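# Feed timber out, hang it on the rack, stop

## Task

A powered roller feed was halted while a length of timber was nearly through it, so the rollers now hold only its end. The green button starts the feed and it keeps running until the red button is pressed. Rest the timber in both hooks of the rack next to the outfeed, with the machine stopped at the finish. The hooks fold down, and both must be locked.

## Robot and tools

ROBOTS. Three identical i2rt Big YAM arms: arm1, arm2 and arm3. Each has six joints, a right hand (index, middle and ring fingers plus a thumb, four motored hinges each, none coupled) and a wrist camera on a mast on the palm side. Reach is about 1.06 m from the joint1 axis. Foot poses in the scene frame (metres, quaternion wxyz); each foot faces its own +x: arm1 (-0.208, +0.678, +0.845) q(+0.732,-0.007,+0.001,-0.681); arm2 (+1.144, -0.704, +0.755) q(+0.637,-0.005,+0.003,+0.771); arm3 (+1.130, +0.461, +0.767) q(+0.667,-0.001,+0.000,-0.745). Room cameras: cam_button, cam_end, cam_over, cam_side. Wrist cameras: arm1_cam_wrist, arm2_cam_wrist, arm3_cam_wrist.

FRAME. One shared scene frame, metres, origin on the floor, +z up. The hand point moves with the palm: its +z runs along straightened fingers toward the tips, +x crosses the palm away from the thumb, +y leaves the palm face (palm surface at y = -0.062 m). With joints 1, 5, 6 at 0 and the hand level pointing ahead, the palm is up and the thumb on the right.

move. Arguments arm1, arm2, arm3 (each optional; an omitted arm gets nothing new) and cameras. Each arm's object may hold:
- joints: absolute targets keyed by name. joint1_rad -2.879..2.879 (base yaw, + is counter-clockwise from above), joint2_rad 0..3.141 (shoulder), joint3_rad 0..3.019 (elbow), joint4_rad -1.692..1.57 (hand pitch, + tips fingers up), joint5_rad -1.57..1.57 (sideways, + to the arm's right), joint6_rad -2.094..2.094 (roll, + clockwise seen from behind). Hand keys hand_index/middle/ring_mcp, _abd, _pip, _dip and hand_thumb_cmc, _axl, _mcp, _ipl take -1..1, a goal angle scaled between the hinge's two stops; lowering toward -1 curls the digit. Straight values: mcp +0.75, abd 0.00, pip +0.58, dip +0.70, thumb_cmc +0.71 (toward -1 it swings in front of the palm), thumb_axl +0.68, thumb_mcp +0.23, thumb_ipl +0.17. hand_current_limit -1..1 caps motor current linearly from 0 to 550 mA (start +0.4); hand_speed -0.96..1 gives setpoint speed (n+1)/2 of 8.5 rad/s (start -0.6). Keys left out keep their goals, so a grip holds; resending the measured position loosens it.
- target: seven numbers [x, y, z, qw, qx, qy, qz], an absolute hand pose in the scene frame, reached along a straight line from the current hand_target. With target, joints may only carry hand keys. Paths last 0.5..10 s and all paths in one action finish together.
- speed: path top speed in m/s, 0.002..0.5 (default 0.25; turning capped at twice that in rad/s). Only valid with target.
- min_time_s: 0.1..8 s, shortest duration for that arm's joint moves.
cameras: list of names, ["all"], or [] for none. An action lasts at most 15 s. A move with no action returns full state, all images and the scene number.

wait: seconds 0..10, optional cameras; robots keep their last command. zoom_image: camera plus region [x0, y0, x1, y1] in pixels of that camera's newest image, origin top-left, at most 504x504. finished_scene: scene (1 or 2); it cannot be undone and the goal must persist unaided.

RESULTS. Per robot: joint_positions (hand keys on the -1..1 scale plus the two settings), Joint velocities in rad/s ("within noise" when still), joint torques (N m, + toward larger position; joints 3 and 4 wrap at ±28), hand and hand_target poses, currents per finger motor in mA (positive pushes toward -1), hand_goal_* lines and hand_state words: moving, goal, blocked (resting off goal, still pressing), overload (shut down). A "move" line reports each moved robot as done or its worst status. Status words: off_target (stopped short, may still push), time_out (arm ran out of time; joints keep pushing to a nearby target, listed in on_its_own), not_followed (a safety check withheld joints; "pose unreachable" for a target), limit_stop_at_motor_heat. "as last shown" marks unnamed robots whose lines read "not commanded". The pictures line gives the image order; frames can lag the state slightly.

BEHAVIOUR. Hands trail their paths, can overshoot speed near full stretch and often end a centimetre or more off. The controller limits each step to 100 mm and 20 degrees from the measured pose. Joints move at different rates, so joint moves can swing widely. Arms do not stop on contact; they keep pushing hard. Clearance checks between arms can act late and ignore hands and wrist cameras touching.

AVOID. A hard squeeze or collision between two robots (including gripping another arm's fingers) ends the scene. Do not knock items out of the work area, drop the timber, release it while moving, or slam fixed or heavy objects. Motors heat while holding loads, stretching out or pushing against obstacles; MOTOR HOT appears at 85 °C and at 100 °C the arm goes limp for 30-60 s. A finger motor drawing 495 mA or more for 5 s cumulative shuts off for 10 s. If any move or wait in a reply is refused, the remaining calls in that reply are skipped. Loose objects may occasionally be nudged by outside pushes. Thinking time lets the scene keep running on the last command.

Each tool is called after "Request:" as name([rows], argument=value, ...), one row to a line, values as JSON.

## Session

Request:
move()

Scene clock: 0.00 s.
Joint torques (N m): no reading
Motor temperatures (°C): arm1=[26 26 26 22 23 23] | arm2=[26 29 29 26 27 25] | arm3=[27 26 32 26 25 26]
Heat: arm1: hottest joint1_rad 26 °C; arm2: hottest joint2_rad 29 °C; arm3: hottest joint3_rad 32 °C.
Joint velocities: within noise
arm1.joint_positions: joint1_rad=-0.225 joint2_rad=+0.625 joint3_rad=+1.381 joint4_rad=-1.378 joint5_rad=+0.103 joint6_rad=+1.121 hand_index_mcp=+0.753 hand_index_abd=+0.000 hand_index_pip=+0.577 hand_index_dip=+0.696 hand_middle_mcp=+0.753 hand_middle_abd=+0.000 hand_middle_pip=+0.577 hand_middle_dip=+0.696 hand_ring_mcp=+0.753 hand_ring_abd=+0.000 hand_ring_pip=+0.577 hand_ring_dip=+0.696 hand_thumb_cmc=+0.714 hand_thumb_axl=+0.677 hand_thumb_mcp=+0.226 hand_thumb_ipl=+0.168 hand_current_limit=+0.400 hand_speed=-0.600
arm1.joint_status: not commanded
arm1.hand_state: goal,goal,goal,goal,goal,goal,goal,goal,goal,goal,goal,goal,goal,goal,goal,goal
arm1.index_mcp_current_ma: 0
arm1.index_abd_current_ma: 0
arm1.index_pip_current_ma: 0
arm1.index_dip_current_ma: 0
arm1.middle_mcp_current_ma: 0
arm1.middle_abd_current_ma: 0
arm1.middle_pip_current_ma: 0
arm1.middle_dip_current_ma: 0
arm1.ring_mcp_current_ma: 0
arm1.ring_abd_current_ma: 0
arm1.ring_pip_current_ma: 0
arm1.ring_dip_current_ma: 0
arm1.thumb_cmc_current_ma: 0
arm1.thumb_axl_current_ma: 0
arm1.thumb_mcp_current_ma: 0
arm1.thumb_ipl_current_ma: 0
arm1.hand_goal_index_mcp: 0.754
arm1.hand_goal_index_abd: 0.000
arm1.hand_goal_index_pip: 0.576
arm1.hand_goal_index_dip: 0.696
arm1.hand_goal_middle_mcp: 0.754
arm1.hand_goal_middle_abd: 0.000
arm1.hand_goal_middle_pip: 0.576
arm1.hand_goal_middle_dip: 0.696
arm1.hand_goal_ring_mcp: 0.754
arm1.hand_goal_ring_abd: 0.000
arm1.hand_goal_ring_pip: 0.576
arm1.hand_goal_ring_dip: 0.696
arm1.hand_goal_thumb_cmc: 0.714
arm1.hand_goal_thumb_axl: 0.678
arm1.hand_goal_thumb_mcp: 0.226
arm1.hand_goal_thumb_ipl: 0.168
arm1.hand: x=-0.3408 y=+0.4659 z=+1.3923 quat_wxyz=(+0.431, +0.700, -0.544, +0.171) (m; scene frame)
arm1.hand_target: x=-0.3403 y=+0.4684 z=+1.4015 quat_wxyz=(+0.439, +0.695, -0.541, +0.176) (m; scene frame)
arm1.hand_status: not commanded
arm2.joint_positions: joint1_rad=+0.451 joint2_rad=+0.646 joint3_rad=+1.335 joint4_rad=-1.440 joint5_rad=+0.007 joint6_rad=+1.158 hand_index_mcp=+0.753 hand_index_abd=+0.000 hand_index_pip=+0.577 hand_index_dip=+0.696 hand_middle_mcp=+0.753 hand_middle_abd=+0.000 hand_middle_pip=+0.577 hand_middle_dip=+0.696 hand_ring_mcp=+0.753 hand_ring_abd=+0.000 hand_ring_pip=+0.577 hand_ring_dip=+0.696 hand_thumb_cmc=+0.714 hand_thumb_axl=+0.677 hand_thumb_mcp=+0.226 hand_thumb_ipl=+0.168 hand_current_limit=+0.400 hand_speed=-0.600
arm2.joint_status: not commanded
arm2.hand_state: goal,goal,goal,goal,goal,goal,goal,goal,goal,goal,goal,goal,goal,goal,goal,goal
arm2.index_mcp_current_ma: 0
arm2.index_abd_current_ma: 0
arm2.index_pip_current_ma: 0
arm2.index_dip_current_ma: 0
arm2.middle_mcp_current_ma: 0
arm2.middle_abd_current_ma: 0
arm2.middle_pip_current_ma: 0
arm2.middle_dip_current_ma: 0
arm2.ring_mcp_current_ma: 0
arm2.ring_abd_current_ma: 0
arm2.ring_pip_current_ma: 0
arm2.ring_dip_current_ma: 0
arm2.thumb_cmc_current_ma: 0
arm2.thumb_axl_current_ma: 0
arm2.thumb_mcp_current_ma: 0
arm2.thumb_ipl_current_ma: 0
arm2.hand_goal_index_mcp: 0.754
arm2.hand_goal_index_abd: 0.000
arm2.hand_goal_index_pip: 0.576
arm2.hand_goal_index_dip: 0.696
arm2.hand_goal_middle_mcp: 0.754
arm2.hand_goal_middle_abd: 0.000
arm2.hand_goal_middle_pip: 0.576
arm2.hand_goal_middle_dip: 0.696
arm2.hand_goal_ring_mcp: 0.754
arm2.hand_goal_ring_abd: 0.000
arm2.hand_goal_ring_pip: 0.576
arm2.hand_goal_ring_dip: 0.696
arm2.hand_goal_thumb_cmc: 0.714
arm2.hand_goal_thumb_axl: 0.678
arm2.hand_goal_thumb_mcp: 0.226
arm2.hand_goal_thumb_ipl: 0.168
arm2.hand: x=+1.0665 y=-0.4487 z=+1.2481 quat_wxyz=(-0.307, +0.237, +0.888, +0.245) (m; scene frame)
arm2.hand_target: x=+1.0674 y=-0.4497 z=+1.2633 quat_wxyz=(-0.319, +0.235, +0.882, +0.255) (m; scene frame)
arm2.hand_status: not commanded
arm3.joint_positions: joint1_rad=+0.322 joint2_rad=+0.623 joint3_rad=+1.437 joint4_rad=-1.384 joint5_rad=-0.052 joint6_rad=+1.150 hand_index_mcp=+0.753 hand_index_abd=+0.000 hand_index_pip=+0.577 hand_index_dip=+0.696 hand_middle_mcp=+0.753 hand_middle_abd=+0.000 hand_middle_pip=+0.577 hand_middle_dip=+0.696 hand_ring_mcp=+0.753 hand_ring_abd=+0.000 hand_ring_pip=+0.577 hand_ring_dip=+0.696 hand_thumb_cmc=+0.714 hand_thumb_axl=+0.677 hand_thumb_mcp=+0.226 hand_thumb_ipl=+0.168 hand_current_limit=+0.400 hand_speed=-0.600
arm3.joint_status: not commanded
arm3.hand_state: goal,goal,goal,goal,goal,goal,goal,goal,goal,goal,goal,goal,goal,goal,goal,goal
arm3.index_mcp_current_ma: 0
arm3.index_abd_current_ma: 0
arm3.index_pip_current_ma: 0
arm3.index_dip_current_ma: 0
arm3.middle_mcp_current_ma: 0
arm3.middle_abd_current_ma: 0
arm3.middle_pip_current_ma: 0
arm3.middle_dip_current_ma: 0
arm3.ring_mcp_current_ma: 0
arm3.ring_abd_current_ma: 0
arm3.ring_pip_current_ma: 0
arm3.ring_dip_current_ma: 0
arm3.thumb_cmc_current_ma: 0
arm3.thumb_axl_current_ma: 0
arm3.thumb_mcp_current_ma: 0
arm3.thumb_ipl_current_ma: 0
arm3.hand_goal_index_mcp: 0.754
arm3.hand_goal_index_abd: 0.000
arm3.hand_goal_index_pip: 0.576
arm3.hand_goal_index_dip: 0.696
arm3.hand_goal_middle_mcp: 0.754
arm3.hand_goal_middle_abd: 0.000
arm3.hand_goal_middle_pip: 0.576
arm3.hand_goal_middle_dip: 0.696
arm3.hand_goal_ring_mcp: 0.754
arm3.hand_goal_ring_abd: 0.000
arm3.hand_goal_ring_pip: 0.576
arm3.hand_goal_ring_dip: 0.696
arm3.hand_goal_thumb_cmc: 0.714
arm3.hand_goal_thumb_axl: 0.678
arm3.hand_goal_thumb_mcp: 0.226
arm3.hand_goal_thumb_ipl: 0.168
arm3.hand: x=+1.1033 y=+0.2139 z=+1.3272 quat_wxyz=(+0.359, +0.788, -0.385, +0.319) (m; scene frame)
arm3.hand_target: x=+1.1029 y=+0.2163 z=+1.3382 quat_wxyz=(+0.368, +0.782, -0.382, +0.326) (m; scene frame)
arm3.hand_status: not commanded
pictures: arm1_cam_wrist, arm2_cam_wrist, arm3_cam_wrist, cam_button, cam_end, cam_over, cam_side
camera_calibration:
arm1_cam_wrist: T_world_to_cam=[[-0.861111, 0.435798, -0.261856, -0.0994797], [0.477755, 0.869756, -0.123589, -0.118921], [0.173891, -0.231527, -0.957161, 1.62511], [0, 0, 0, 1]] pos_world=[-0.31144, 0.523043, 1.51475]
arm2_cam_wrist: T_world_to_cam=[[0.885498, 0.281357, -0.369772, -0.315756], [0.327763, -0.942317, 0.0678965, -0.906645], [-0.329339, -0.18132, -0.926639, 1.5539], [0, 0, 0, 1]] pos_world=[1.08853, -0.483754, 1.3847]
arm3_cam_wrist: T_world_to_cam=[[-0.894914, -0.0296547, -0.445252, 1.62338], [0.0198149, 0.994164, -0.106039, -0.143424], [0.445798, -0.103719, -0.889104, 0.827592], [0, 0, 0, 1]] pos_world=[1.08669, 0.276565, 1.44342]

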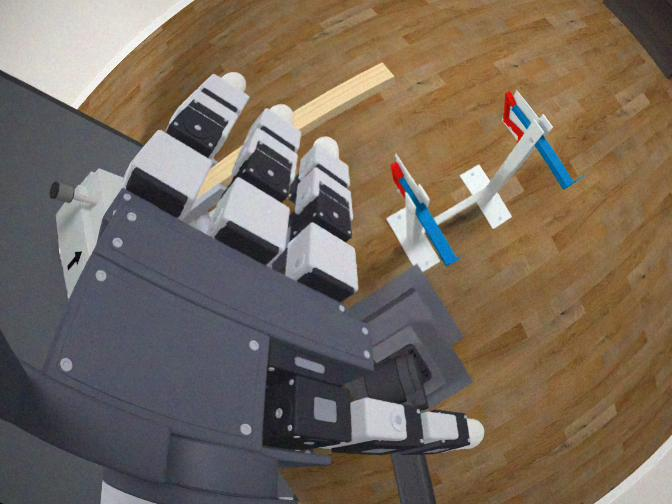

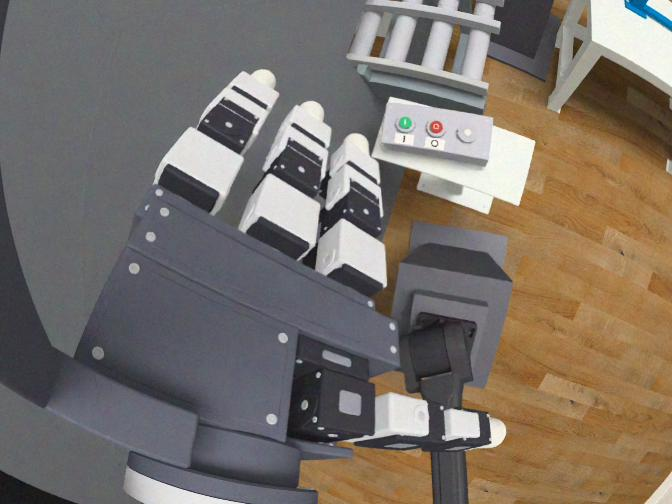

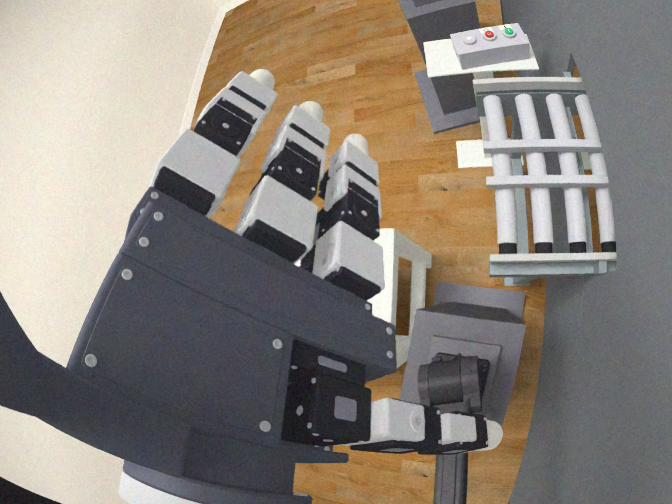

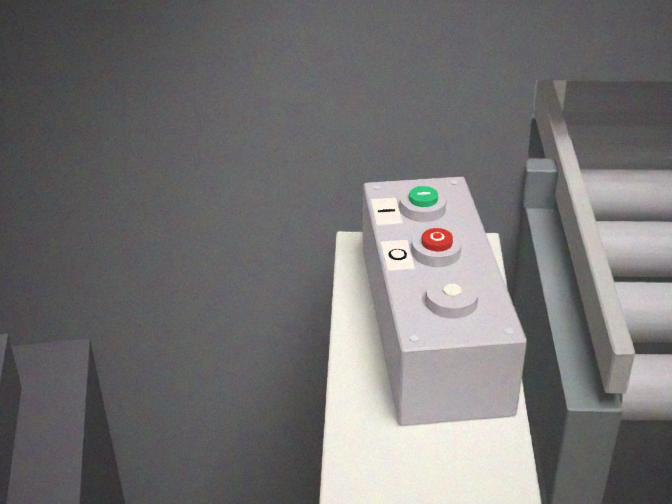

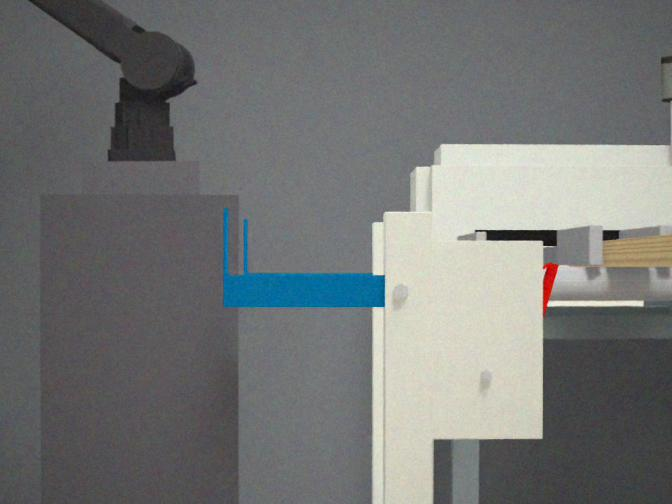

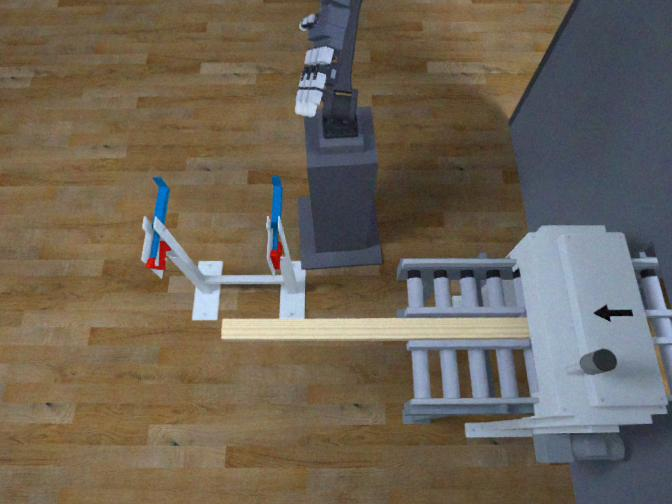

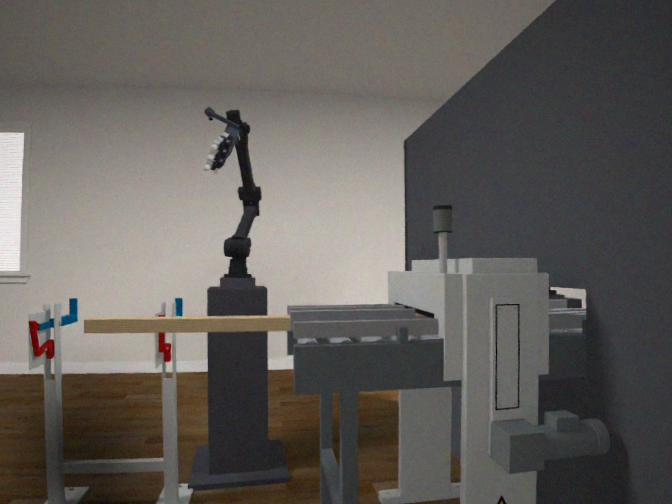

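Request:
zoom_image(camera="cam_end", region=[200, 190, 620, 450])

Request:
zoom_image(camera="cam_side", region=[0, 270, 270, 400])

Request:
zoom_image(camera="cam_over", region=[110, 160, 330, 350])

Request:
zoom_image(camera="arm1_cam_wrist", region=[370, 70, 600, 290])

Scaled by 1.200.

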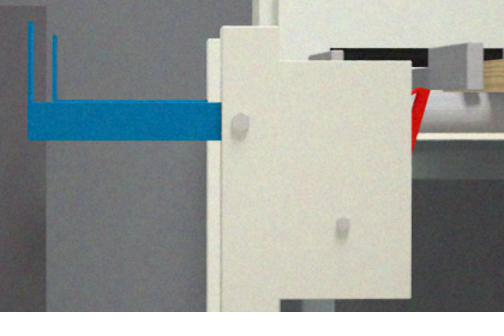

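Scaled by 1.867.

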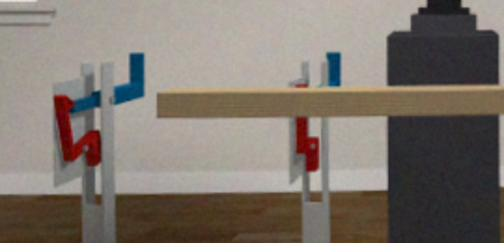

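Scaled by 2.291.

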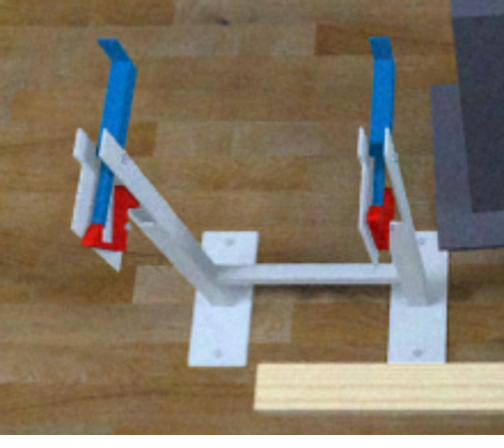

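Scaled by 2.191 from the camera's 672x504 image, which has a finer 960x720 frame.

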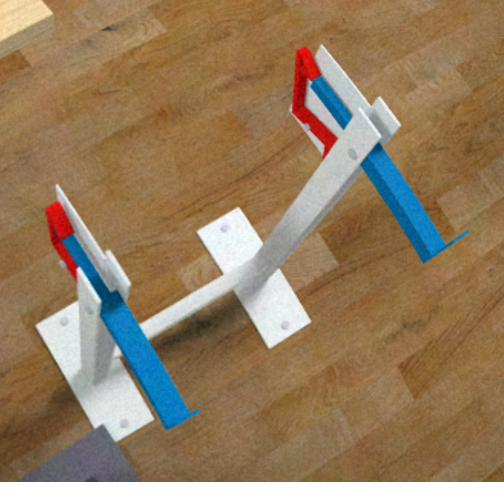

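Request:
zoom_image(camera="arm1_cam_wrist", region=[485, 75, 560, 155])

Request:
zoom_image(camera="arm1_cam_wrist", region=[375, 145, 450, 225])

Request:
zoom_image(camera="cam_over", region=[135, 205, 190, 285])

Request:
zoom_image(camera="cam_side", region=[20, 290, 90, 390])

Request:
zoom_image(camera="cam_side", region=[140, 290, 210, 390])

Scaled by 6.300 from the camera's 672x504 image, which has a finer 960x720 frame.

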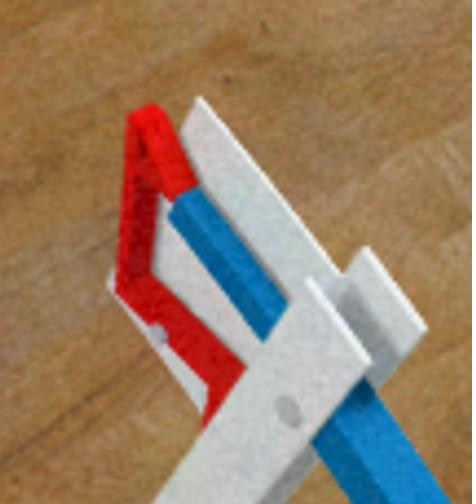

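Scaled by 6.300 from the camera's 672x504 image, which has a finer 960x720 frame.

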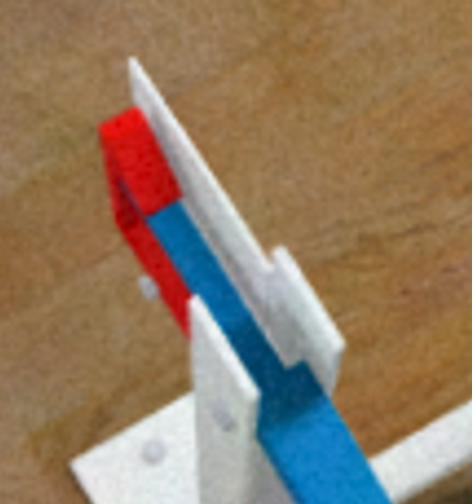

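Scaled by 6.300.

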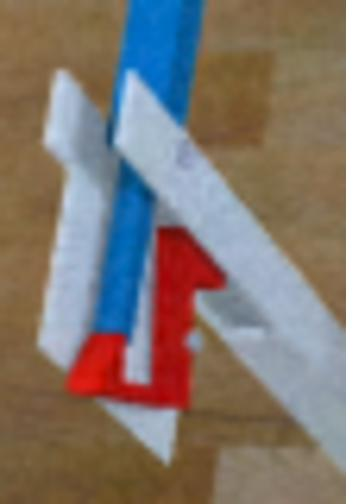

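Scaled by 5.040.

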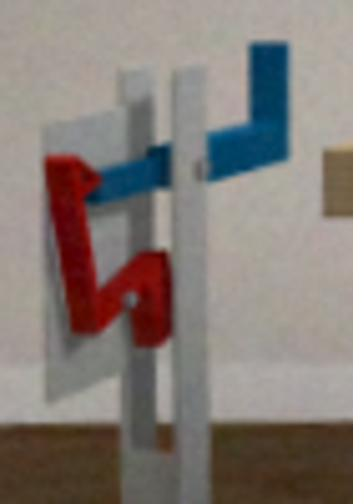

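Scaled by 5.040.

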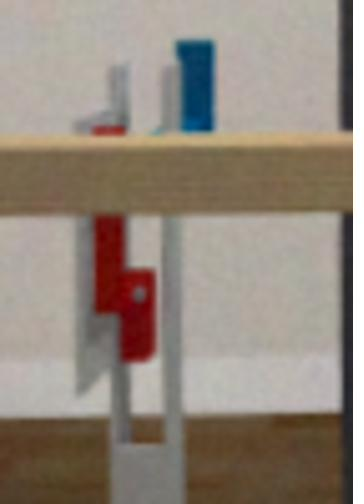

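Request:
move(cameras=["cam_end","cam_button","cam_over","cam_side"])

Scene clock: 8.20 s.
Joint torques (N m): arm1=[-1.44 3.25 9.33 1.91 0.21 -0.24] | arm2=[-0.03 2.78 10.51 1.58 0.03 -0.05] | arm3=[0.32 0.56 7.94 1.78 0.17 -0.11]
Motor temperatures (°C): arm1=[26 26 26 22 23 23] | arm2=[26 29 30 26 27 25] | arm3=[27 26 32 26 25 26]
Heat: arm1: hottest joint1_rad 26 °C; arm2: hottest joint3_rad 30 °C; arm3: hottest joint3_rad 32 °C.
Joint velocities: within noise
arm1.joint_positions: joint1_rad=-0.225 joint2_rad=+0.625 joint3_rad=+1.381 joint4_rad=-1.378 joint5_rad=+0.103 joint6_rad=+1.121 hand_index_mcp=+0.755 hand_index_abd=+0.000 hand_index_pip=+0.577 hand_index_dip=+0.696 hand_middle_mcp=+0.755 hand_middle_abd=+0.000 hand_middle_pip=+0.577 hand_middle_dip=+0.696 hand_ring_mcp=+0.755 hand_ring_abd=+0.000 hand_ring_pip=+0.577 hand_ring_dip=+0.696 hand_thumb_cmc=+0.715 hand_thumb_axl=+0.677 hand_thumb_mcp=+0.226 hand_thumb_ipl=+0.168 hand_current_limit=+0.400 hand_speed=-0.600
arm1.joint_status: not commanded
arm1.hand_state: goal,goal,goal,goal,goal,goal,goal,goal,goal,goal,goal,goal,goal,goal,goal,goal
arm1.index_mcp_current_ma: 0
arm1.index_abd_current_ma: 0
arm1.index_pip_current_ma: 0
arm1.index_dip_current_ma: 0
arm1.middle_mcp_current_ma: 0
arm1.middle_abd_current_ma: 0
arm1.middle_pip_current_ma: 0
arm1.middle_dip_current_ma: 0
arm1.ring_mcp_current_ma: 0
arm1.ring_abd_current_ma: 0
arm1.ring_pip_current_ma: 0
arm1.ring_dip_current_ma: 0
arm1.thumb_cmc_current_ma: 0
arm1.thumb_axl_current_ma: 0
arm1.thumb_mcp_current_ma: 0
arm1.thumb_ipl_current_ma: 0
arm1.hand_goal_index_mcp: 0.754
arm1.hand_goal_index_abd: 0.000
arm1.hand_goal_index_pip: 0.576
arm1.hand_goal_index_dip: 0.696
arm1.hand_goal_middle_mcp: 0.754
arm1.hand_goal_middle_abd: 0.000
arm1.hand_goal_middle_pip: 0.576
arm1.hand_goal_middle_dip: 0.696
arm1.hand_goal_ring_mcp: 0.754
arm1.hand_goal_ring_abd: 0.000
arm1.hand_goal_ring_pip: 0.576
arm1.hand_goal_ring_dip: 0.696
arm1.hand_goal_thumb_cmc: 0.714
arm1.hand_goal_thumb_axl: 0.678
arm1.hand_goal_thumb_mcp: 0.226
arm1.hand_goal_thumb_ipl: 0.168
arm1.hand: x=-0.3408 y=+0.4659 z=+1.3923 quat_wxyz=(+0.431, +0.700, -0.544, +0.171) (m; scene frame)
arm1.hand_target: x=-0.3403 y=+0.4684 z=+1.4015 quat_wxyz=(+0.439, +0.695, -0.541, +0.176) (m; scene frame)
arm1.hand_status: not commanded
arm2.joint_positions: joint1_rad=+0.451 joint2_rad=+0.646 joint3_rad=+1.335 joint4_rad=-1.440 joint5_rad=+0.007 joint6_rad=+1.158 hand_index_mcp=+0.753 hand_index_abd=+0.000 hand_index_pip=+0.577 hand_index_dip=+0.696 hand_middle_mcp=+0.753 hand_middle_abd=+0.000 hand_middle_pip=+0.577 hand_middle_dip=+0.696 hand_ring_mcp=+0.753 hand_ring_abd=+0.000 hand_ring_pip=+0.577 hand_ring_dip=+0.696 hand_thumb_cmc=+0.714 hand_thumb_axl=+0.677 hand_thumb_mcp=+0.225 hand_thumb_ipl=+0.168 hand_current_limit=+0.400 hand_speed=-0.600
arm2.joint_status: not commanded
arm2.hand_state: goal,goal,goal,goal,goal,goal,goal,goal,goal,goal,goal,goal,goal,goal,goal,goal
arm2.index_mcp_current_ma: 0
arm2.index_abd_current_ma: 0
arm2.index_pip_current_ma: 0
arm2.index_dip_current_ma: 0
arm2.middle_mcp_current_ma: 0
arm2.middle_abd_current_ma: 0
arm2.middle_pip_current_ma: 0
arm2.middle_dip_current_ma: 0
arm2.ring_mcp_current_ma: 0
arm2.ring_abd_current_ma: 0
arm2.ring_pip_current_ma: 0
arm2.ring_dip_current_ma: 0
arm2.thumb_cmc_current_ma: 0
arm2.thumb_axl_current_ma: 0
arm2.thumb_mcp_current_ma: 0
arm2.thumb_ipl_current_ma: 0
arm2.hand_goal_index_mcp: 0.754
arm2.hand_goal_index_abd: 0.000
arm2.hand_goal_index_pip: 0.576
arm2.hand_goal_index_dip: 0.696
arm2.hand_goal_middle_mcp: 0.754
arm2.hand_goal_middle_abd: 0.000
arm2.hand_goal_middle_pip: 0.576
arm2.hand_goal_middle_dip: 0.696
arm2.hand_goal_ring_mcp: 0.754
arm2.hand_goal_ring_abd: 0.000
arm2.hand_goal_ring_pip: 0.576
arm2.hand_goal_ring_dip: 0.696
arm2.hand_goal_thumb_cmc: 0.714
arm2.hand_goal_thumb_axl: 0.678
arm2.hand_goal_thumb_mcp: 0.226
arm2.hand_goal_thumb_ipl: 0.168
arm2.hand: x=+1.0665 y=-0.4487 z=+1.2481 quat_wxyz=(-0.307, +0.237, +0.888, +0.245) (m; scene frame)
arm2.hand_target: x=+1.0674 y=-0.4497 z=+1.2633 quat_wxyz=(-0.319, +0.235, +0.882, +0.255) (m; scene frame)
arm2.hand_status: not commanded
arm3.joint_positions: joint1_rad=+0.322 joint2_rad=+0.623 joint3_rad=+1.437 joint4_rad=-1.384 joint5_rad=-0.052 joint6_rad=+1.150 hand_index_mcp=+0.754 hand_index_abd=+0.000 hand_index_pip=+0.577 hand_index_dip=+0.696 hand_middle_mcp=+0.754 hand_middle_abd=+0.000 hand_middle_pip=+0.577 hand_middle_dip=+0.696 hand_ring_mcp=+0.754 hand_ring_abd=+0.000 hand_ring_pip=+0.577 hand_ring_dip=+0.696 hand_thumb_cmc=+0.714 hand_thumb_axl=+0.677 hand_thumb_mcp=+0.226 hand_thumb_ipl=+0.168 hand_current_limit=+0.400 hand_speed=-0.600
arm3.joint_status: not commanded
arm3.hand_state: goal,goal,goal,goal,goal,goal,goal,goal,goal,goal,goal,goal,goal,goal,goal,goal
arm3.index_mcp_current_ma: 0
arm3.index_abd_current_ma: 1
arm3.index_pip_current_ma: 1
arm3.index_dip_current_ma: 0
arm3.middle_mcp_current_ma: 0
arm3.middle_abd_current_ma: 1
arm3.middle_pip_current_ma: 1
arm3.middle_dip_current_ma: 0
arm3.ring_mcp_current_ma: 0
arm3.ring_abd_current_ma: 1
arm3.ring_pip_current_ma: 1
arm3.ring_dip_current_ma: 0
arm3.thumb_cmc_current_ma: 0
arm3.thumb_axl_current_ma: -2
arm3.thumb_mcp_current_ma: 0
arm3.thumb_ipl_current_ma: -1
arm3.hand_goal_index_mcp: 0.754
arm3.hand_goal_index_abd: 0.000
arm3.hand_goal_index_pip: 0.576
arm3.hand_goal_index_dip: 0.696
arm3.hand_goal_middle_mcp: 0.754
arm3.hand_goal_middle_abd: 0.000
arm3.hand_goal_middle_pip: 0.576
arm3.hand_goal_middle_dip: 0.696
arm3.hand_goal_ring_mcp: 0.754
arm3.hand_goal_ring_abd: 0.000
arm3.hand_goal_ring_pip: 0.576
arm3.hand_goal_ring_dip: 0.696
arm3.hand_goal_thumb_cmc: 0.714
arm3.hand_goal_thumb_axl: 0.678
arm3.hand_goal_thumb_mcp: 0.226
arm3.hand_goal_thumb_ipl: 0.168
arm3.hand: x=+1.1033 y=+0.2139 z=+1.3272 quat_wxyz=(+0.359, +0.788, -0.385, +0.319) (m; scene frame)
arm3.hand_target: x=+1.1029 y=+0.2163 z=+1.3382 quat_wxyz=(+0.368, +0.782, -0.382, +0.326) (m; scene frame)
arm3.hand_status: not commanded
pictures: cam_button, cam_end, cam_over, cam_side

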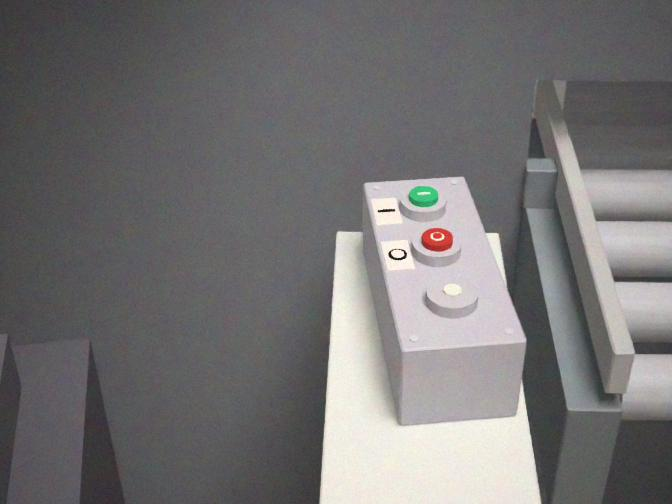

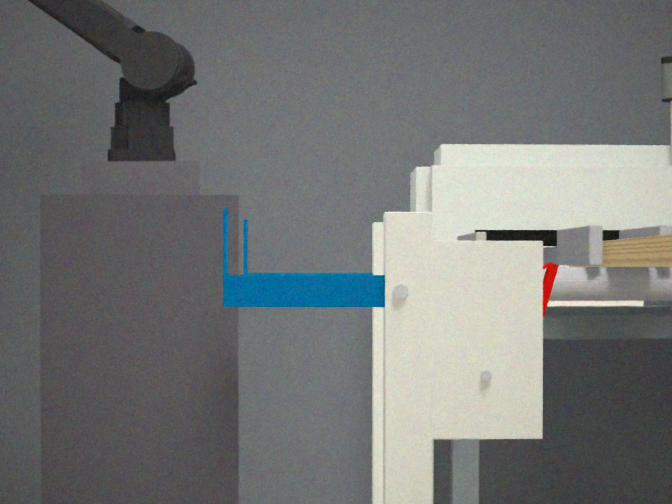

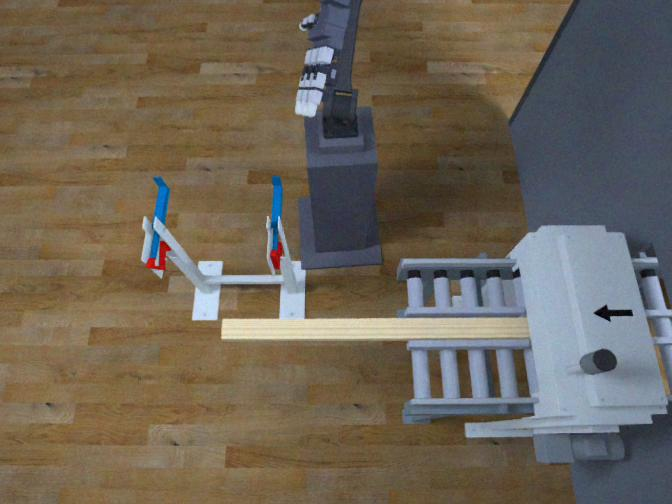

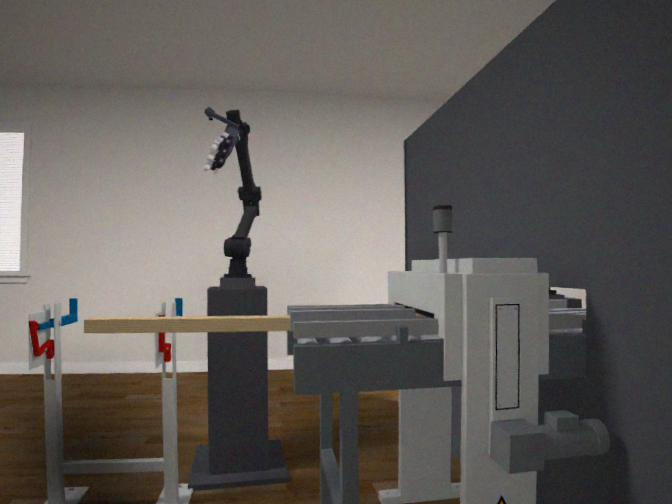

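Request:
zoom_image(camera="cam_end", region=[200, 180, 620, 460])

Request:
zoom_image(camera="cam_over", region=[120, 160, 340, 340])

Request:
zoom_image(camera="cam_side", region=[10, 280, 210, 400])

Scaled by 1.200.

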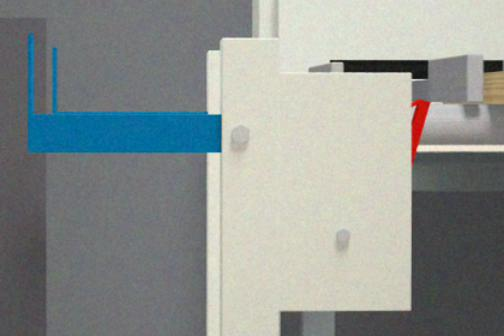

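Scaled by 2.291.

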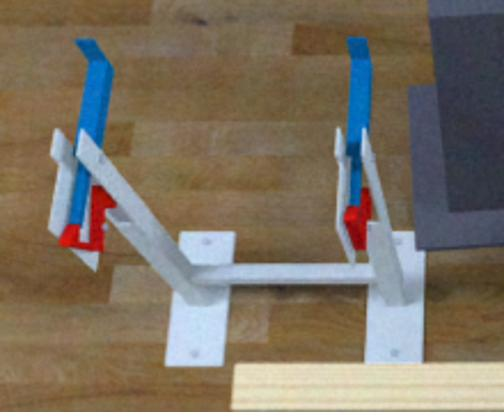

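Scaled by 2.520.

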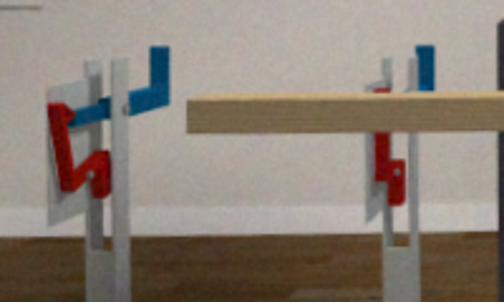

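Request:
zoom_image(camera="cam_side", region=[20, 290, 90, 370])

Request:
zoom_image(camera="cam_side", region=[145, 290, 215, 370])

Request:
zoom_image(camera="cam_over", region=[130, 210, 190, 285])

Request:
zoom_image(camera="cam_over", region=[250, 210, 310, 285])

Scaled by 6.300.

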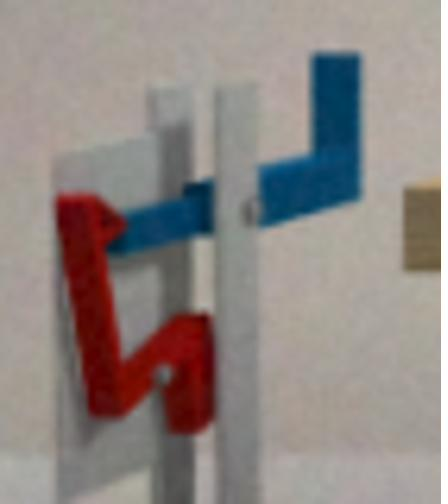

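Scaled by 6.300.

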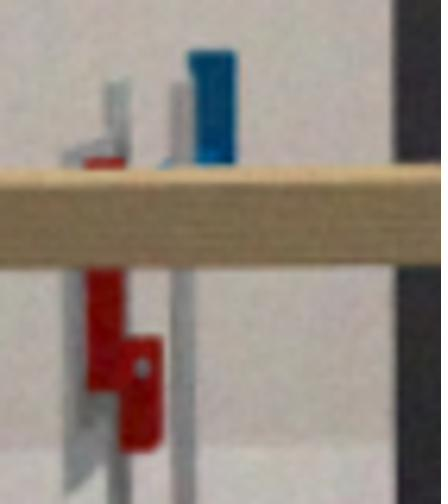

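Scaled by 6.720.

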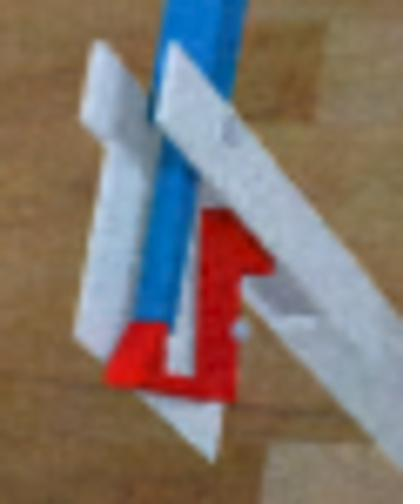

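Scaled by 6.720.

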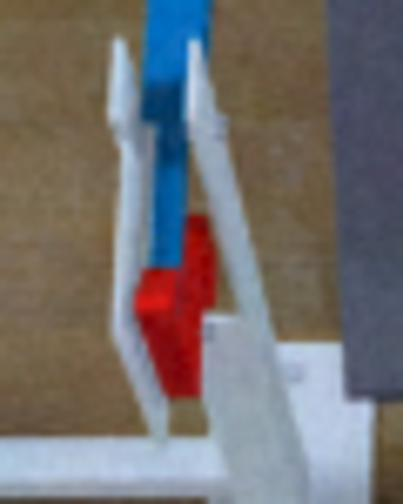

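Request:
move(arm1={"target": [-0.70, 0.49, 1.06, 0, 0.7071, -0.7071, 0], "speed": 0.35}, cameras=["arm2_cam_wrist", "cam_side"])

Scene clock: 19.63 s.
Joint torques (N m): arm1=[-1.67 -12.69 11.59 -0.08 0.3 -0.22] | arm2=[-0.03 2.78 10.51 1.58 0.03 -0.05] | arm3=[0.32 0.62 7.92 1.77 0.17 -0.1]
Motor temperatures (°C): arm1=[26 26 27 22 23 23] | arm2=[26 29 32 26 27 25] | arm3=[27 26 33 26 25 26]
Heat: arm1: hottest joint3_rad 27 °C; arm2: hottest joint3_rad 32 °C; arm3: hottest joint3_rad 33 °C.
move: arm1 off_target
Joint velocities: within noise
arm1.joint_positions: joint1_rad=-1.157 joint2_rad=+1.551 joint3_rad=+1.378 joint4_rad=-1.436 joint5_rad=+0.000 joint6_rad=+0.490 hand_index_mcp=+0.754 hand_index_abd=+0.000 hand_index_pip=+0.577 hand_index_dip=+0.696 hand_middle_mcp=+0.754 hand_middle_abd=+0.000 hand_middle_pip=+0.577 hand_middle_dip=+0.696 hand_ring_mcp=+0.754 hand_ring_abd=+0.000 hand_ring_pip=+0.577 hand_ring_dip=+0.696 hand_thumb_cmc=+0.715 hand_thumb_axl=+0.677 hand_thumb_mcp=+0.223 hand_thumb_ipl=+0.168 hand_current_limit=+0.400 hand_speed=-0.600
arm1.joint_status: not commanded
arm1.hand_state: goal,goal,goal,goal,goal,goal,goal,goal,goal,goal,goal,goal,goal,goal,goal,goal
arm1.index_mcp_current_ma: 0
arm1.index_abd_current_ma: 0
arm1.index_pip_current_ma: 0
arm1.index_dip_current_ma: 0
arm1.middle_mcp_current_ma: 0
arm1.middle_abd_current_ma: 0
arm1.middle_pip_current_ma: 0
arm1.middle_dip_current_ma: 0
arm1.ring_mcp_current_ma: 0
arm1.ring_abd_current_ma: 0
arm1.ring_pip_current_ma: 0
arm1.ring_dip_current_ma: 0
arm1.thumb_cmc_current_ma: 0
arm1.thumb_axl_current_ma: 0
arm1.thumb_mcp_current_ma: -1
arm1.thumb_ipl_current_ma: 0
arm1.hand_goal_index_mcp: 0.754
arm1.hand_goal_index_abd: 0.000
arm1.hand_goal_index_pip: 0.576
arm1.hand_goal_index_dip: 0.696
arm1.hand_goal_middle_mcp: 0.754
arm1.hand_goal_middle_abd: 0.000
arm1.hand_goal_middle_pip: 0.576
arm1.hand_goal_middle_dip: 0.696
arm1.hand_goal_ring_mcp: 0.754
arm1.hand_goal_ring_abd: 0.000
arm1.hand_goal_ring_pip: 0.576
arm1.hand_goal_ring_dip: 0.696
arm1.hand_goal_thumb_cmc: 0.714
arm1.hand_goal_thumb_axl: 0.678
arm1.hand_goal_thumb_mcp: 0.226
arm1.hand_goal_thumb_ipl: 0.168
arm1.hand: x=-0.6877 y=+0.4929 z=+1.0462 quat_wxyz=(-0.012, +0.706, -0.708, +0.005) (m; scene frame)
arm1.hand_target: x=-0.6994 y=+0.4902 z=+1.0601 quat_wxyz=(+0.000, +0.707, -0.707, +0.000) (m; scene frame)
arm1.hand_status: off_target (0.019 m and 1.5 deg from the pose sent, 0.490 m and 56.9 deg at the start)
arm2, arm3: as last shown
pictures: arm2_cam_wrist, cam_side
camera_calibration:
arm2_cam_wrist: T_world_to_cam=[[0.885498, 0.281357, -0.369772, -0.315756], [0.327763, -0.942317, 0.0678965, -0.906645], [-0.329339, -0.18132, -0.926639, 1.5539], [0, 0, 0, 1]] pos_world=[1.08853, -0.483754, 1.3847]

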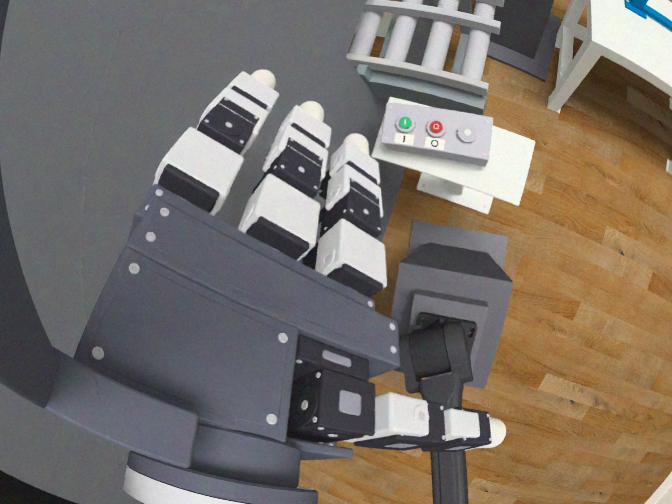

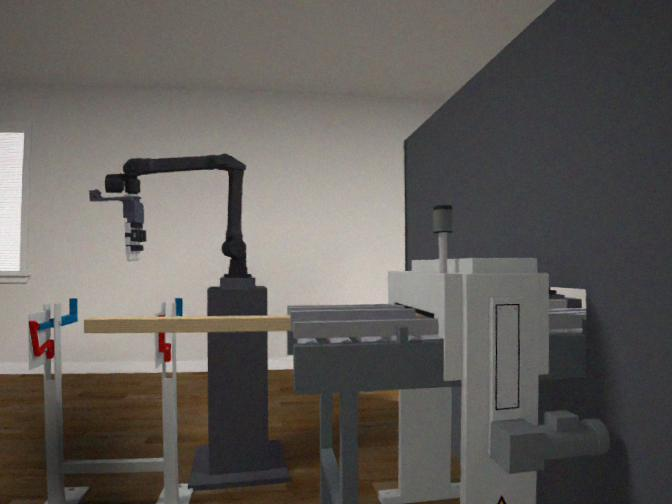

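Request:
move(arm1={"target": [-0.725, 0.49, 0.80, 0, 0.7071, -0.7071, 0], "speed": 0.3, "joints": {"hand_index_mcp": 0.137, "hand_middle_mcp": 0.137, "hand_ring_mcp": 0.137, "hand_index_pip": -0.08, "hand_middle_pip": -0.08, "hand_ring_pip": -0.08}}, arm2={"target": [0.926, -0.264, 1.08, 0, 0, 1, 0], "speed": 0.3, "joints": {"hand_middle_mcp": -0.48, "hand_ring_mcp": -0.48, "hand_middle_pip": -0.5, "hand_ring_pip": -0.5}}, cameras=["cam_end", "cam_button"])

Request:
move(arm1={"target": [-0.725, 0.49, 0.665, 0, 0.7071, -0.7071, 0], "speed": 0.2}, cameras=["cam_end", "cam_side"])

Scene clock: 28.87 s.
Joint torques (N m): arm1=[-1.96 -15.03 6.58 0.75 0.32 -0.23] | arm2=[0.73 -10.58 13.96 -0.36 0.25 -0.12] | arm3=[0.21 0.62 7.91 1.78 0.17 -0.11]
Motor temperatures (°C): arm1=[26 27 29 22 23 23] | arm2=[26 29 33 26 27 25] | arm3=[27 26 34 26 25 26]
Heat: arm1: hottest joint3_rad 29 °C; arm2: hottest joint3_rad 33 °C; arm3: hottest joint3_rad 34 °C.
move: arm1 done; arm2 off_target
Joint velocities: within noise
arm1.joint_positions: joint1_rad=-1.180 joint2_rad=+1.890 joint3_rad=+1.129 joint4_rad=-0.813 joint5_rad=+0.000 joint6_rad=+0.465 hand_index_mcp=+0.152 hand_index_abd=+0.000 hand_index_pip=-0.073 hand_index_dip=+0.696 hand_middle_mcp=+0.152 hand_middle_abd=+0.000 hand_middle_pip=-0.073 hand_middle_dip=+0.696 hand_ring_mcp=+0.152 hand_ring_abd=+0.000 hand_ring_pip=-0.072 hand_ring_dip=+0.696 hand_thumb_cmc=+0.715 hand_thumb_axl=+0.677 hand_thumb_mcp=+0.223 hand_thumb_ipl=+0.168 hand_current_limit=+0.400 hand_speed=-0.600
arm1.joint_status: all done
arm1.hand_state: goal,goal,goal,goal,goal,goal,goal,goal,goal,goal,goal,goal,goal,goal,goal,goal
arm1.index_mcp_current_ma: 13
arm1.index_abd_current_ma: 0
arm1.index_pip_current_ma: 4
arm1.index_dip_current_ma: 0
arm1.middle_mcp_current_ma: 13
arm1.middle_abd_current_ma: 0
arm1.middle_pip_current_ma: 4
arm1.middle_dip_current_ma: 0
arm1.ring_mcp_current_ma: 13
arm1.ring_abd_current_ma: 0
arm1.ring_pip_current_ma: 5
arm1.ring_dip_current_ma: 0
arm1.thumb_cmc_current_ma: 0
arm1.thumb_axl_current_ma: 0
arm1.thumb_mcp_current_ma: -1
arm1.thumb_ipl_current_ma: 0
arm1.hand_goal_index_mcp: 0.138
arm1.hand_goal_index_abd: 0.000
arm1.hand_goal_index_pip: -0.080
arm1.hand_goal_index_dip: 0.696
arm1.hand_goal_middle_mcp: 0.138
arm1.hand_goal_middle_abd: 0.000
arm1.hand_goal_middle_pip: -0.080
arm1.hand_goal_middle_dip: 0.696
arm1.hand_goal_ring_mcp: 0.138
arm1.hand_goal_ring_abd: 0.000
arm1.hand_goal_ring_pip: -0.080
arm1.hand_goal_ring_dip: 0.696
arm1.hand_goal_thumb_cmc: 0.714
arm1.hand_goal_thumb_axl: 0.678
arm1.hand_goal_thumb_mcp: 0.226
arm1.hand_goal_thumb_ipl: 0.168
arm1.hand: x=-0.7235 y=+0.4860 z=+0.8095 quat_wxyz=(+0.005, +0.707, -0.708, +0.000) (m; scene frame)
arm1.hand_target: x=-0.7248 y=+0.4900 z=+0.8001 quat_wxyz=(+0.000, +0.707, -0.707, +0.000) (m; scene frame)
arm1.hand_status: done (0.010 m and 0.6 deg from the pose sent, 0.249 m and 1.5 deg at the start)
arm2.joint_positions: joint1_rad=+0.405 joint2_rad=+1.431 joint3_rad=+1.516 joint4_rad=-1.674 joint5_rad=+0.006 joint6_rad=+0.616 hand_index_mcp=+0.754 hand_index_abd=+0.000 hand_index_pip=+0.577 hand_index_dip=+0.696 hand_middle_mcp=-0.460 hand_middle_abd=+0.000 hand_middle_pip=-0.496 hand_middle_dip=+0.696 hand_ring_mcp=-0.464 hand_ring_abd=+0.000 hand_ring_pip=-0.497 hand_ring_dip=+0.696 hand_thumb_cmc=+0.714 hand_thumb_axl=+0.677 hand_thumb_mcp=+0.223 hand_thumb_ipl=+0.168 hand_current_limit=+0.400 hand_speed=-0.600
arm2.joint_status: hand_middle_mcp off_target (ended at -0.460, target -0.480); the others done
arm2.hand_state: goal,goal,goal,goal,blocked,goal,goal,goal,goal,goal,goal,goal,goal,goal,goal,goal
arm2.index_mcp_current_ma: 0
arm2.index_abd_current_ma: 0
arm2.index_pip_current_ma: 0
arm2.index_dip_current_ma: 0
arm2.middle_mcp_current_ma: 16
arm2.middle_abd_current_ma: 0
arm2.middle_pip_current_ma: 1
arm2.middle_dip_current_ma: 0
arm2.ring_mcp_current_ma: 11
arm2.ring_abd_current_ma: 0
arm2.ring_pip_current_ma: 1
arm2.ring_dip_current_ma: 0
arm2.thumb_cmc_current_ma: 0
arm2.thumb_axl_current_ma: 0
arm2.thumb_mcp_current_ma: -1
arm2.thumb_ipl_current_ma: 0
arm2.hand_goal_index_mcp: 0.754
arm2.hand_goal_index_abd: 0.000
arm2.hand_goal_index_pip: 0.576
arm2.hand_goal_index_dip: 0.696
arm2.hand_goal_middle_mcp: -0.480
arm2.hand_goal_middle_abd: 0.000
arm2.hand_goal_middle_pip: -0.500
arm2.hand_goal_middle_dip: 0.696
arm2.hand_goal_ring_mcp: -0.480
arm2.hand_goal_ring_abd: 0.000
arm2.hand_goal_ring_pip: -0.500
arm2.hand_goal_ring_dip: 0.696
arm2.hand_goal_thumb_cmc: 0.714
arm2.hand_goal_thumb_axl: 0.678
arm2.hand_goal_thumb_mcp: 0.226
arm2.hand_goal_thumb_ipl: 0.168
arm2.hand: x=+0.9375 y=-0.2735 z=+1.0480 quat_wxyz=(+0.010, +0.011, +1.000, -0.012) (m; scene frame)
arm2.hand_target: x=+0.9270 y=-0.2656 z=+1.0793 quat_wxyz=(-0.007, +0.000, +1.000, +0.014) (m; scene frame)
arm2.hand_status: off_target (0.035 m and 2.1 deg from the pose sent, 0.287 m and 54.7 deg at the start; a joint's target at an end of its range on 28 of 77 steps)
arm3: as last shown
pictures: cam_button, cam_end

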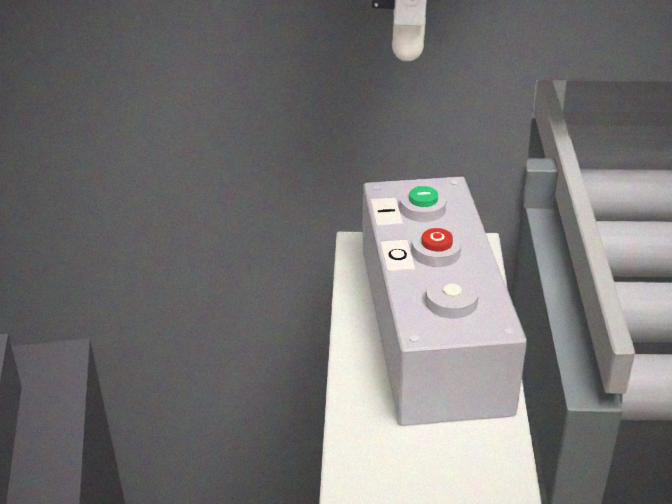

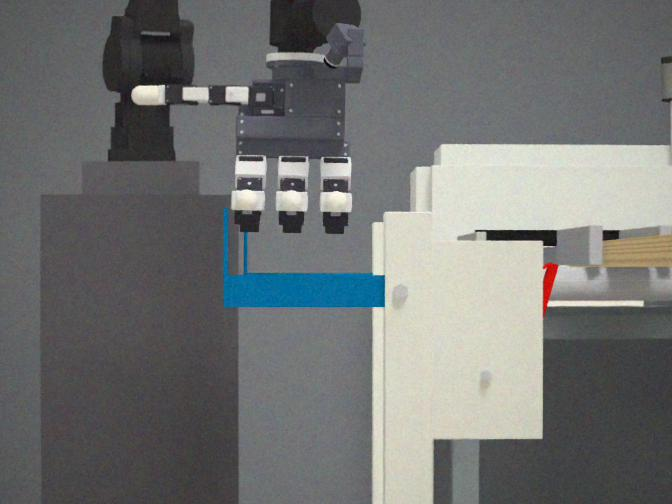

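Scene clock: 30.37 s.
Joint torques (N m): arm1=[-2.02 -16.56 6.26 0.68 0.35 -0.23] | arm2=[0.67 -10.58 13.97 -0.36 0.24 -0.09] | arm3=[0.21 0.62 7.94 1.8 0.17 -0.1]
Motor temperatures (°C): arm1=[26 27 29 22 23 23] | arm2=[26 29 33 26 27 25] | arm3=[27 26 34 26 25 26]
Heat: arm1: hottest joint3_rad 29 °C; arm2: hottest joint3_rad 33 °C; arm3: hottest joint3_rad 34 °C.
move: arm1 off_target
Joint velocities: within noise
arm1.joint_positions: joint1_rad=-1.181 joint2_rad=+2.180 joint3_rad=+1.101 joint4_rad=-0.520 joint5_rad=+0.000 joint6_rad=+0.464 hand_index_mcp=+0.152 hand_index_abd=+0.000 hand_index_pip=-0.073 hand_index_dip=+0.696 hand_middle_mcp=+0.152 hand_middle_abd=+0.000 hand_middle_pip=-0.073 hand_middle_dip=+0.696 hand_ring_mcp=+0.152 hand_ring_abd=+0.000 hand_ring_pip=-0.072 hand_ring_dip=+0.696 hand_thumb_cmc=+0.715 hand_thumb_axl=+0.677 hand_thumb_mcp=+0.223 hand_thumb_ipl=+0.168 hand_current_limit=+0.400 hand_speed=-0.600
arm1.joint_status: not commanded
arm1.hand_state: goal,goal,goal,goal,goal,goal,goal,goal,goal,goal,goal,goal,goal,goal,goal,goal
arm1.index_mcp_current_ma: 13
arm1.index_abd_current_ma: 0
arm1.index_pip_current_ma: 4
arm1.index_dip_current_ma: 0
arm1.middle_mcp_current_ma: 13
arm1.middle_abd_current_ma: 0
arm1.middle_pip_current_ma: 4
arm1.middle_dip_current_ma: 0
arm1.ring_mcp_current_ma: 13
arm1.ring_abd_current_ma: 0
arm1.ring_pip_current_ma: 5
arm1.ring_dip_current_ma: 0
arm1.thumb_cmc_current_ma: 0
arm1.thumb_axl_current_ma: 0
arm1.thumb_mcp_current_ma: -1
arm1.thumb_ipl_current_ma: 0
arm1.hand_goal_index_mcp: 0.138
arm1.hand_goal_index_abd: 0.000
arm1.hand_goal_index_pip: -0.080
arm1.hand_goal_index_dip: 0.696
arm1.hand_goal_middle_mcp: 0.138
arm1.hand_goal_middle_abd: 0.000
arm1.hand_goal_middle_pip: -0.080
arm1.hand_goal_middle_dip: 0.696
arm1.hand_goal_ring_mcp: 0.138
arm1.hand_goal_ring_abd: 0.000
arm1.hand_goal_ring_pip: -0.080
arm1.hand_goal_ring_dip: 0.696
arm1.hand_goal_thumb_cmc: 0.714
arm1.hand_goal_thumb_axl: 0.678
arm1.hand_goal_thumb_mcp: 0.226
arm1.hand_goal_thumb_ipl: 0.168
arm1.hand: x=-0.7133 y=+0.4910 z=+0.6678 quat_wxyz=(-0.007, +0.707, -0.707, +0.004) (m; scene frame)
arm1.hand_target: x=-0.7248 y=+0.4901 z=+0.6653 quat_wxyz=(+0.000, +0.707, -0.707, +0.000) (m; scene frame)
arm1.hand_status: off_target (0.012 m and 0.9 deg from the pose sent, 0.145 m and 0.6 deg at the start)
arm2, arm3: as last shown
arm2.joint_positions: joint1_rad=+0.405 joint2_rad=+1.431 joint3_rad=+1.516 joint4_rad=-1.674 joint5_rad=+0.006 joint6_rad=+0.615 hand_index_mcp=+0.754 hand_index_abd=+0.000 hand_index_pip=+0.577 hand_index_dip=+0.696 hand_middle_mcp=-0.460 hand_middle_abd=+0.000 hand_middle_pip=-0.496 hand_middle_dip=+0.696 hand_ring_mcp=-0.464 hand_ring_abd=+0.000 hand_ring_pip=-0.497 hand_ring_dip=+0.696 hand_thumb_cmc=+0.714 hand_thumb_axl=+0.677 hand_thumb_mcp=+0.223 hand_thumb_ipl=+0.168 hand_current_limit=+0.400 hand_speed=-0.600
arm2.hand: x=+0.9374 y=-0.2735 z=+1.0480 quat_wxyz=(+0.010, +0.010, +1.000, -0.012) (m; scene frame)
pictures: cam_end, cam_side

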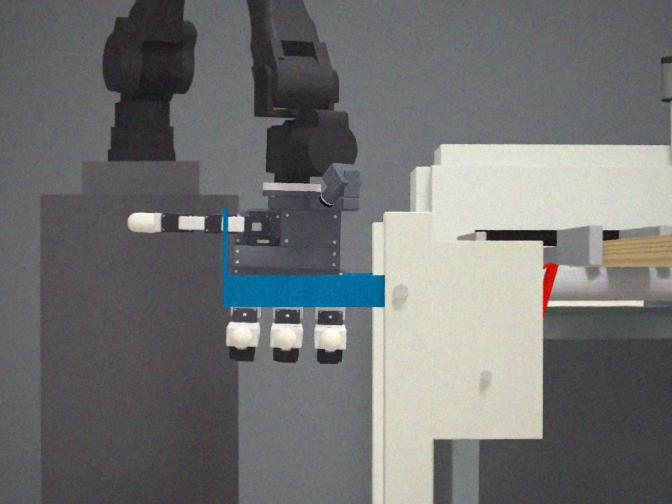

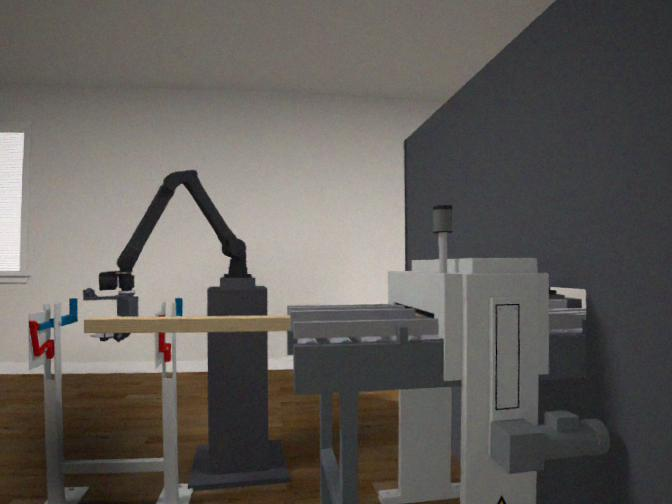

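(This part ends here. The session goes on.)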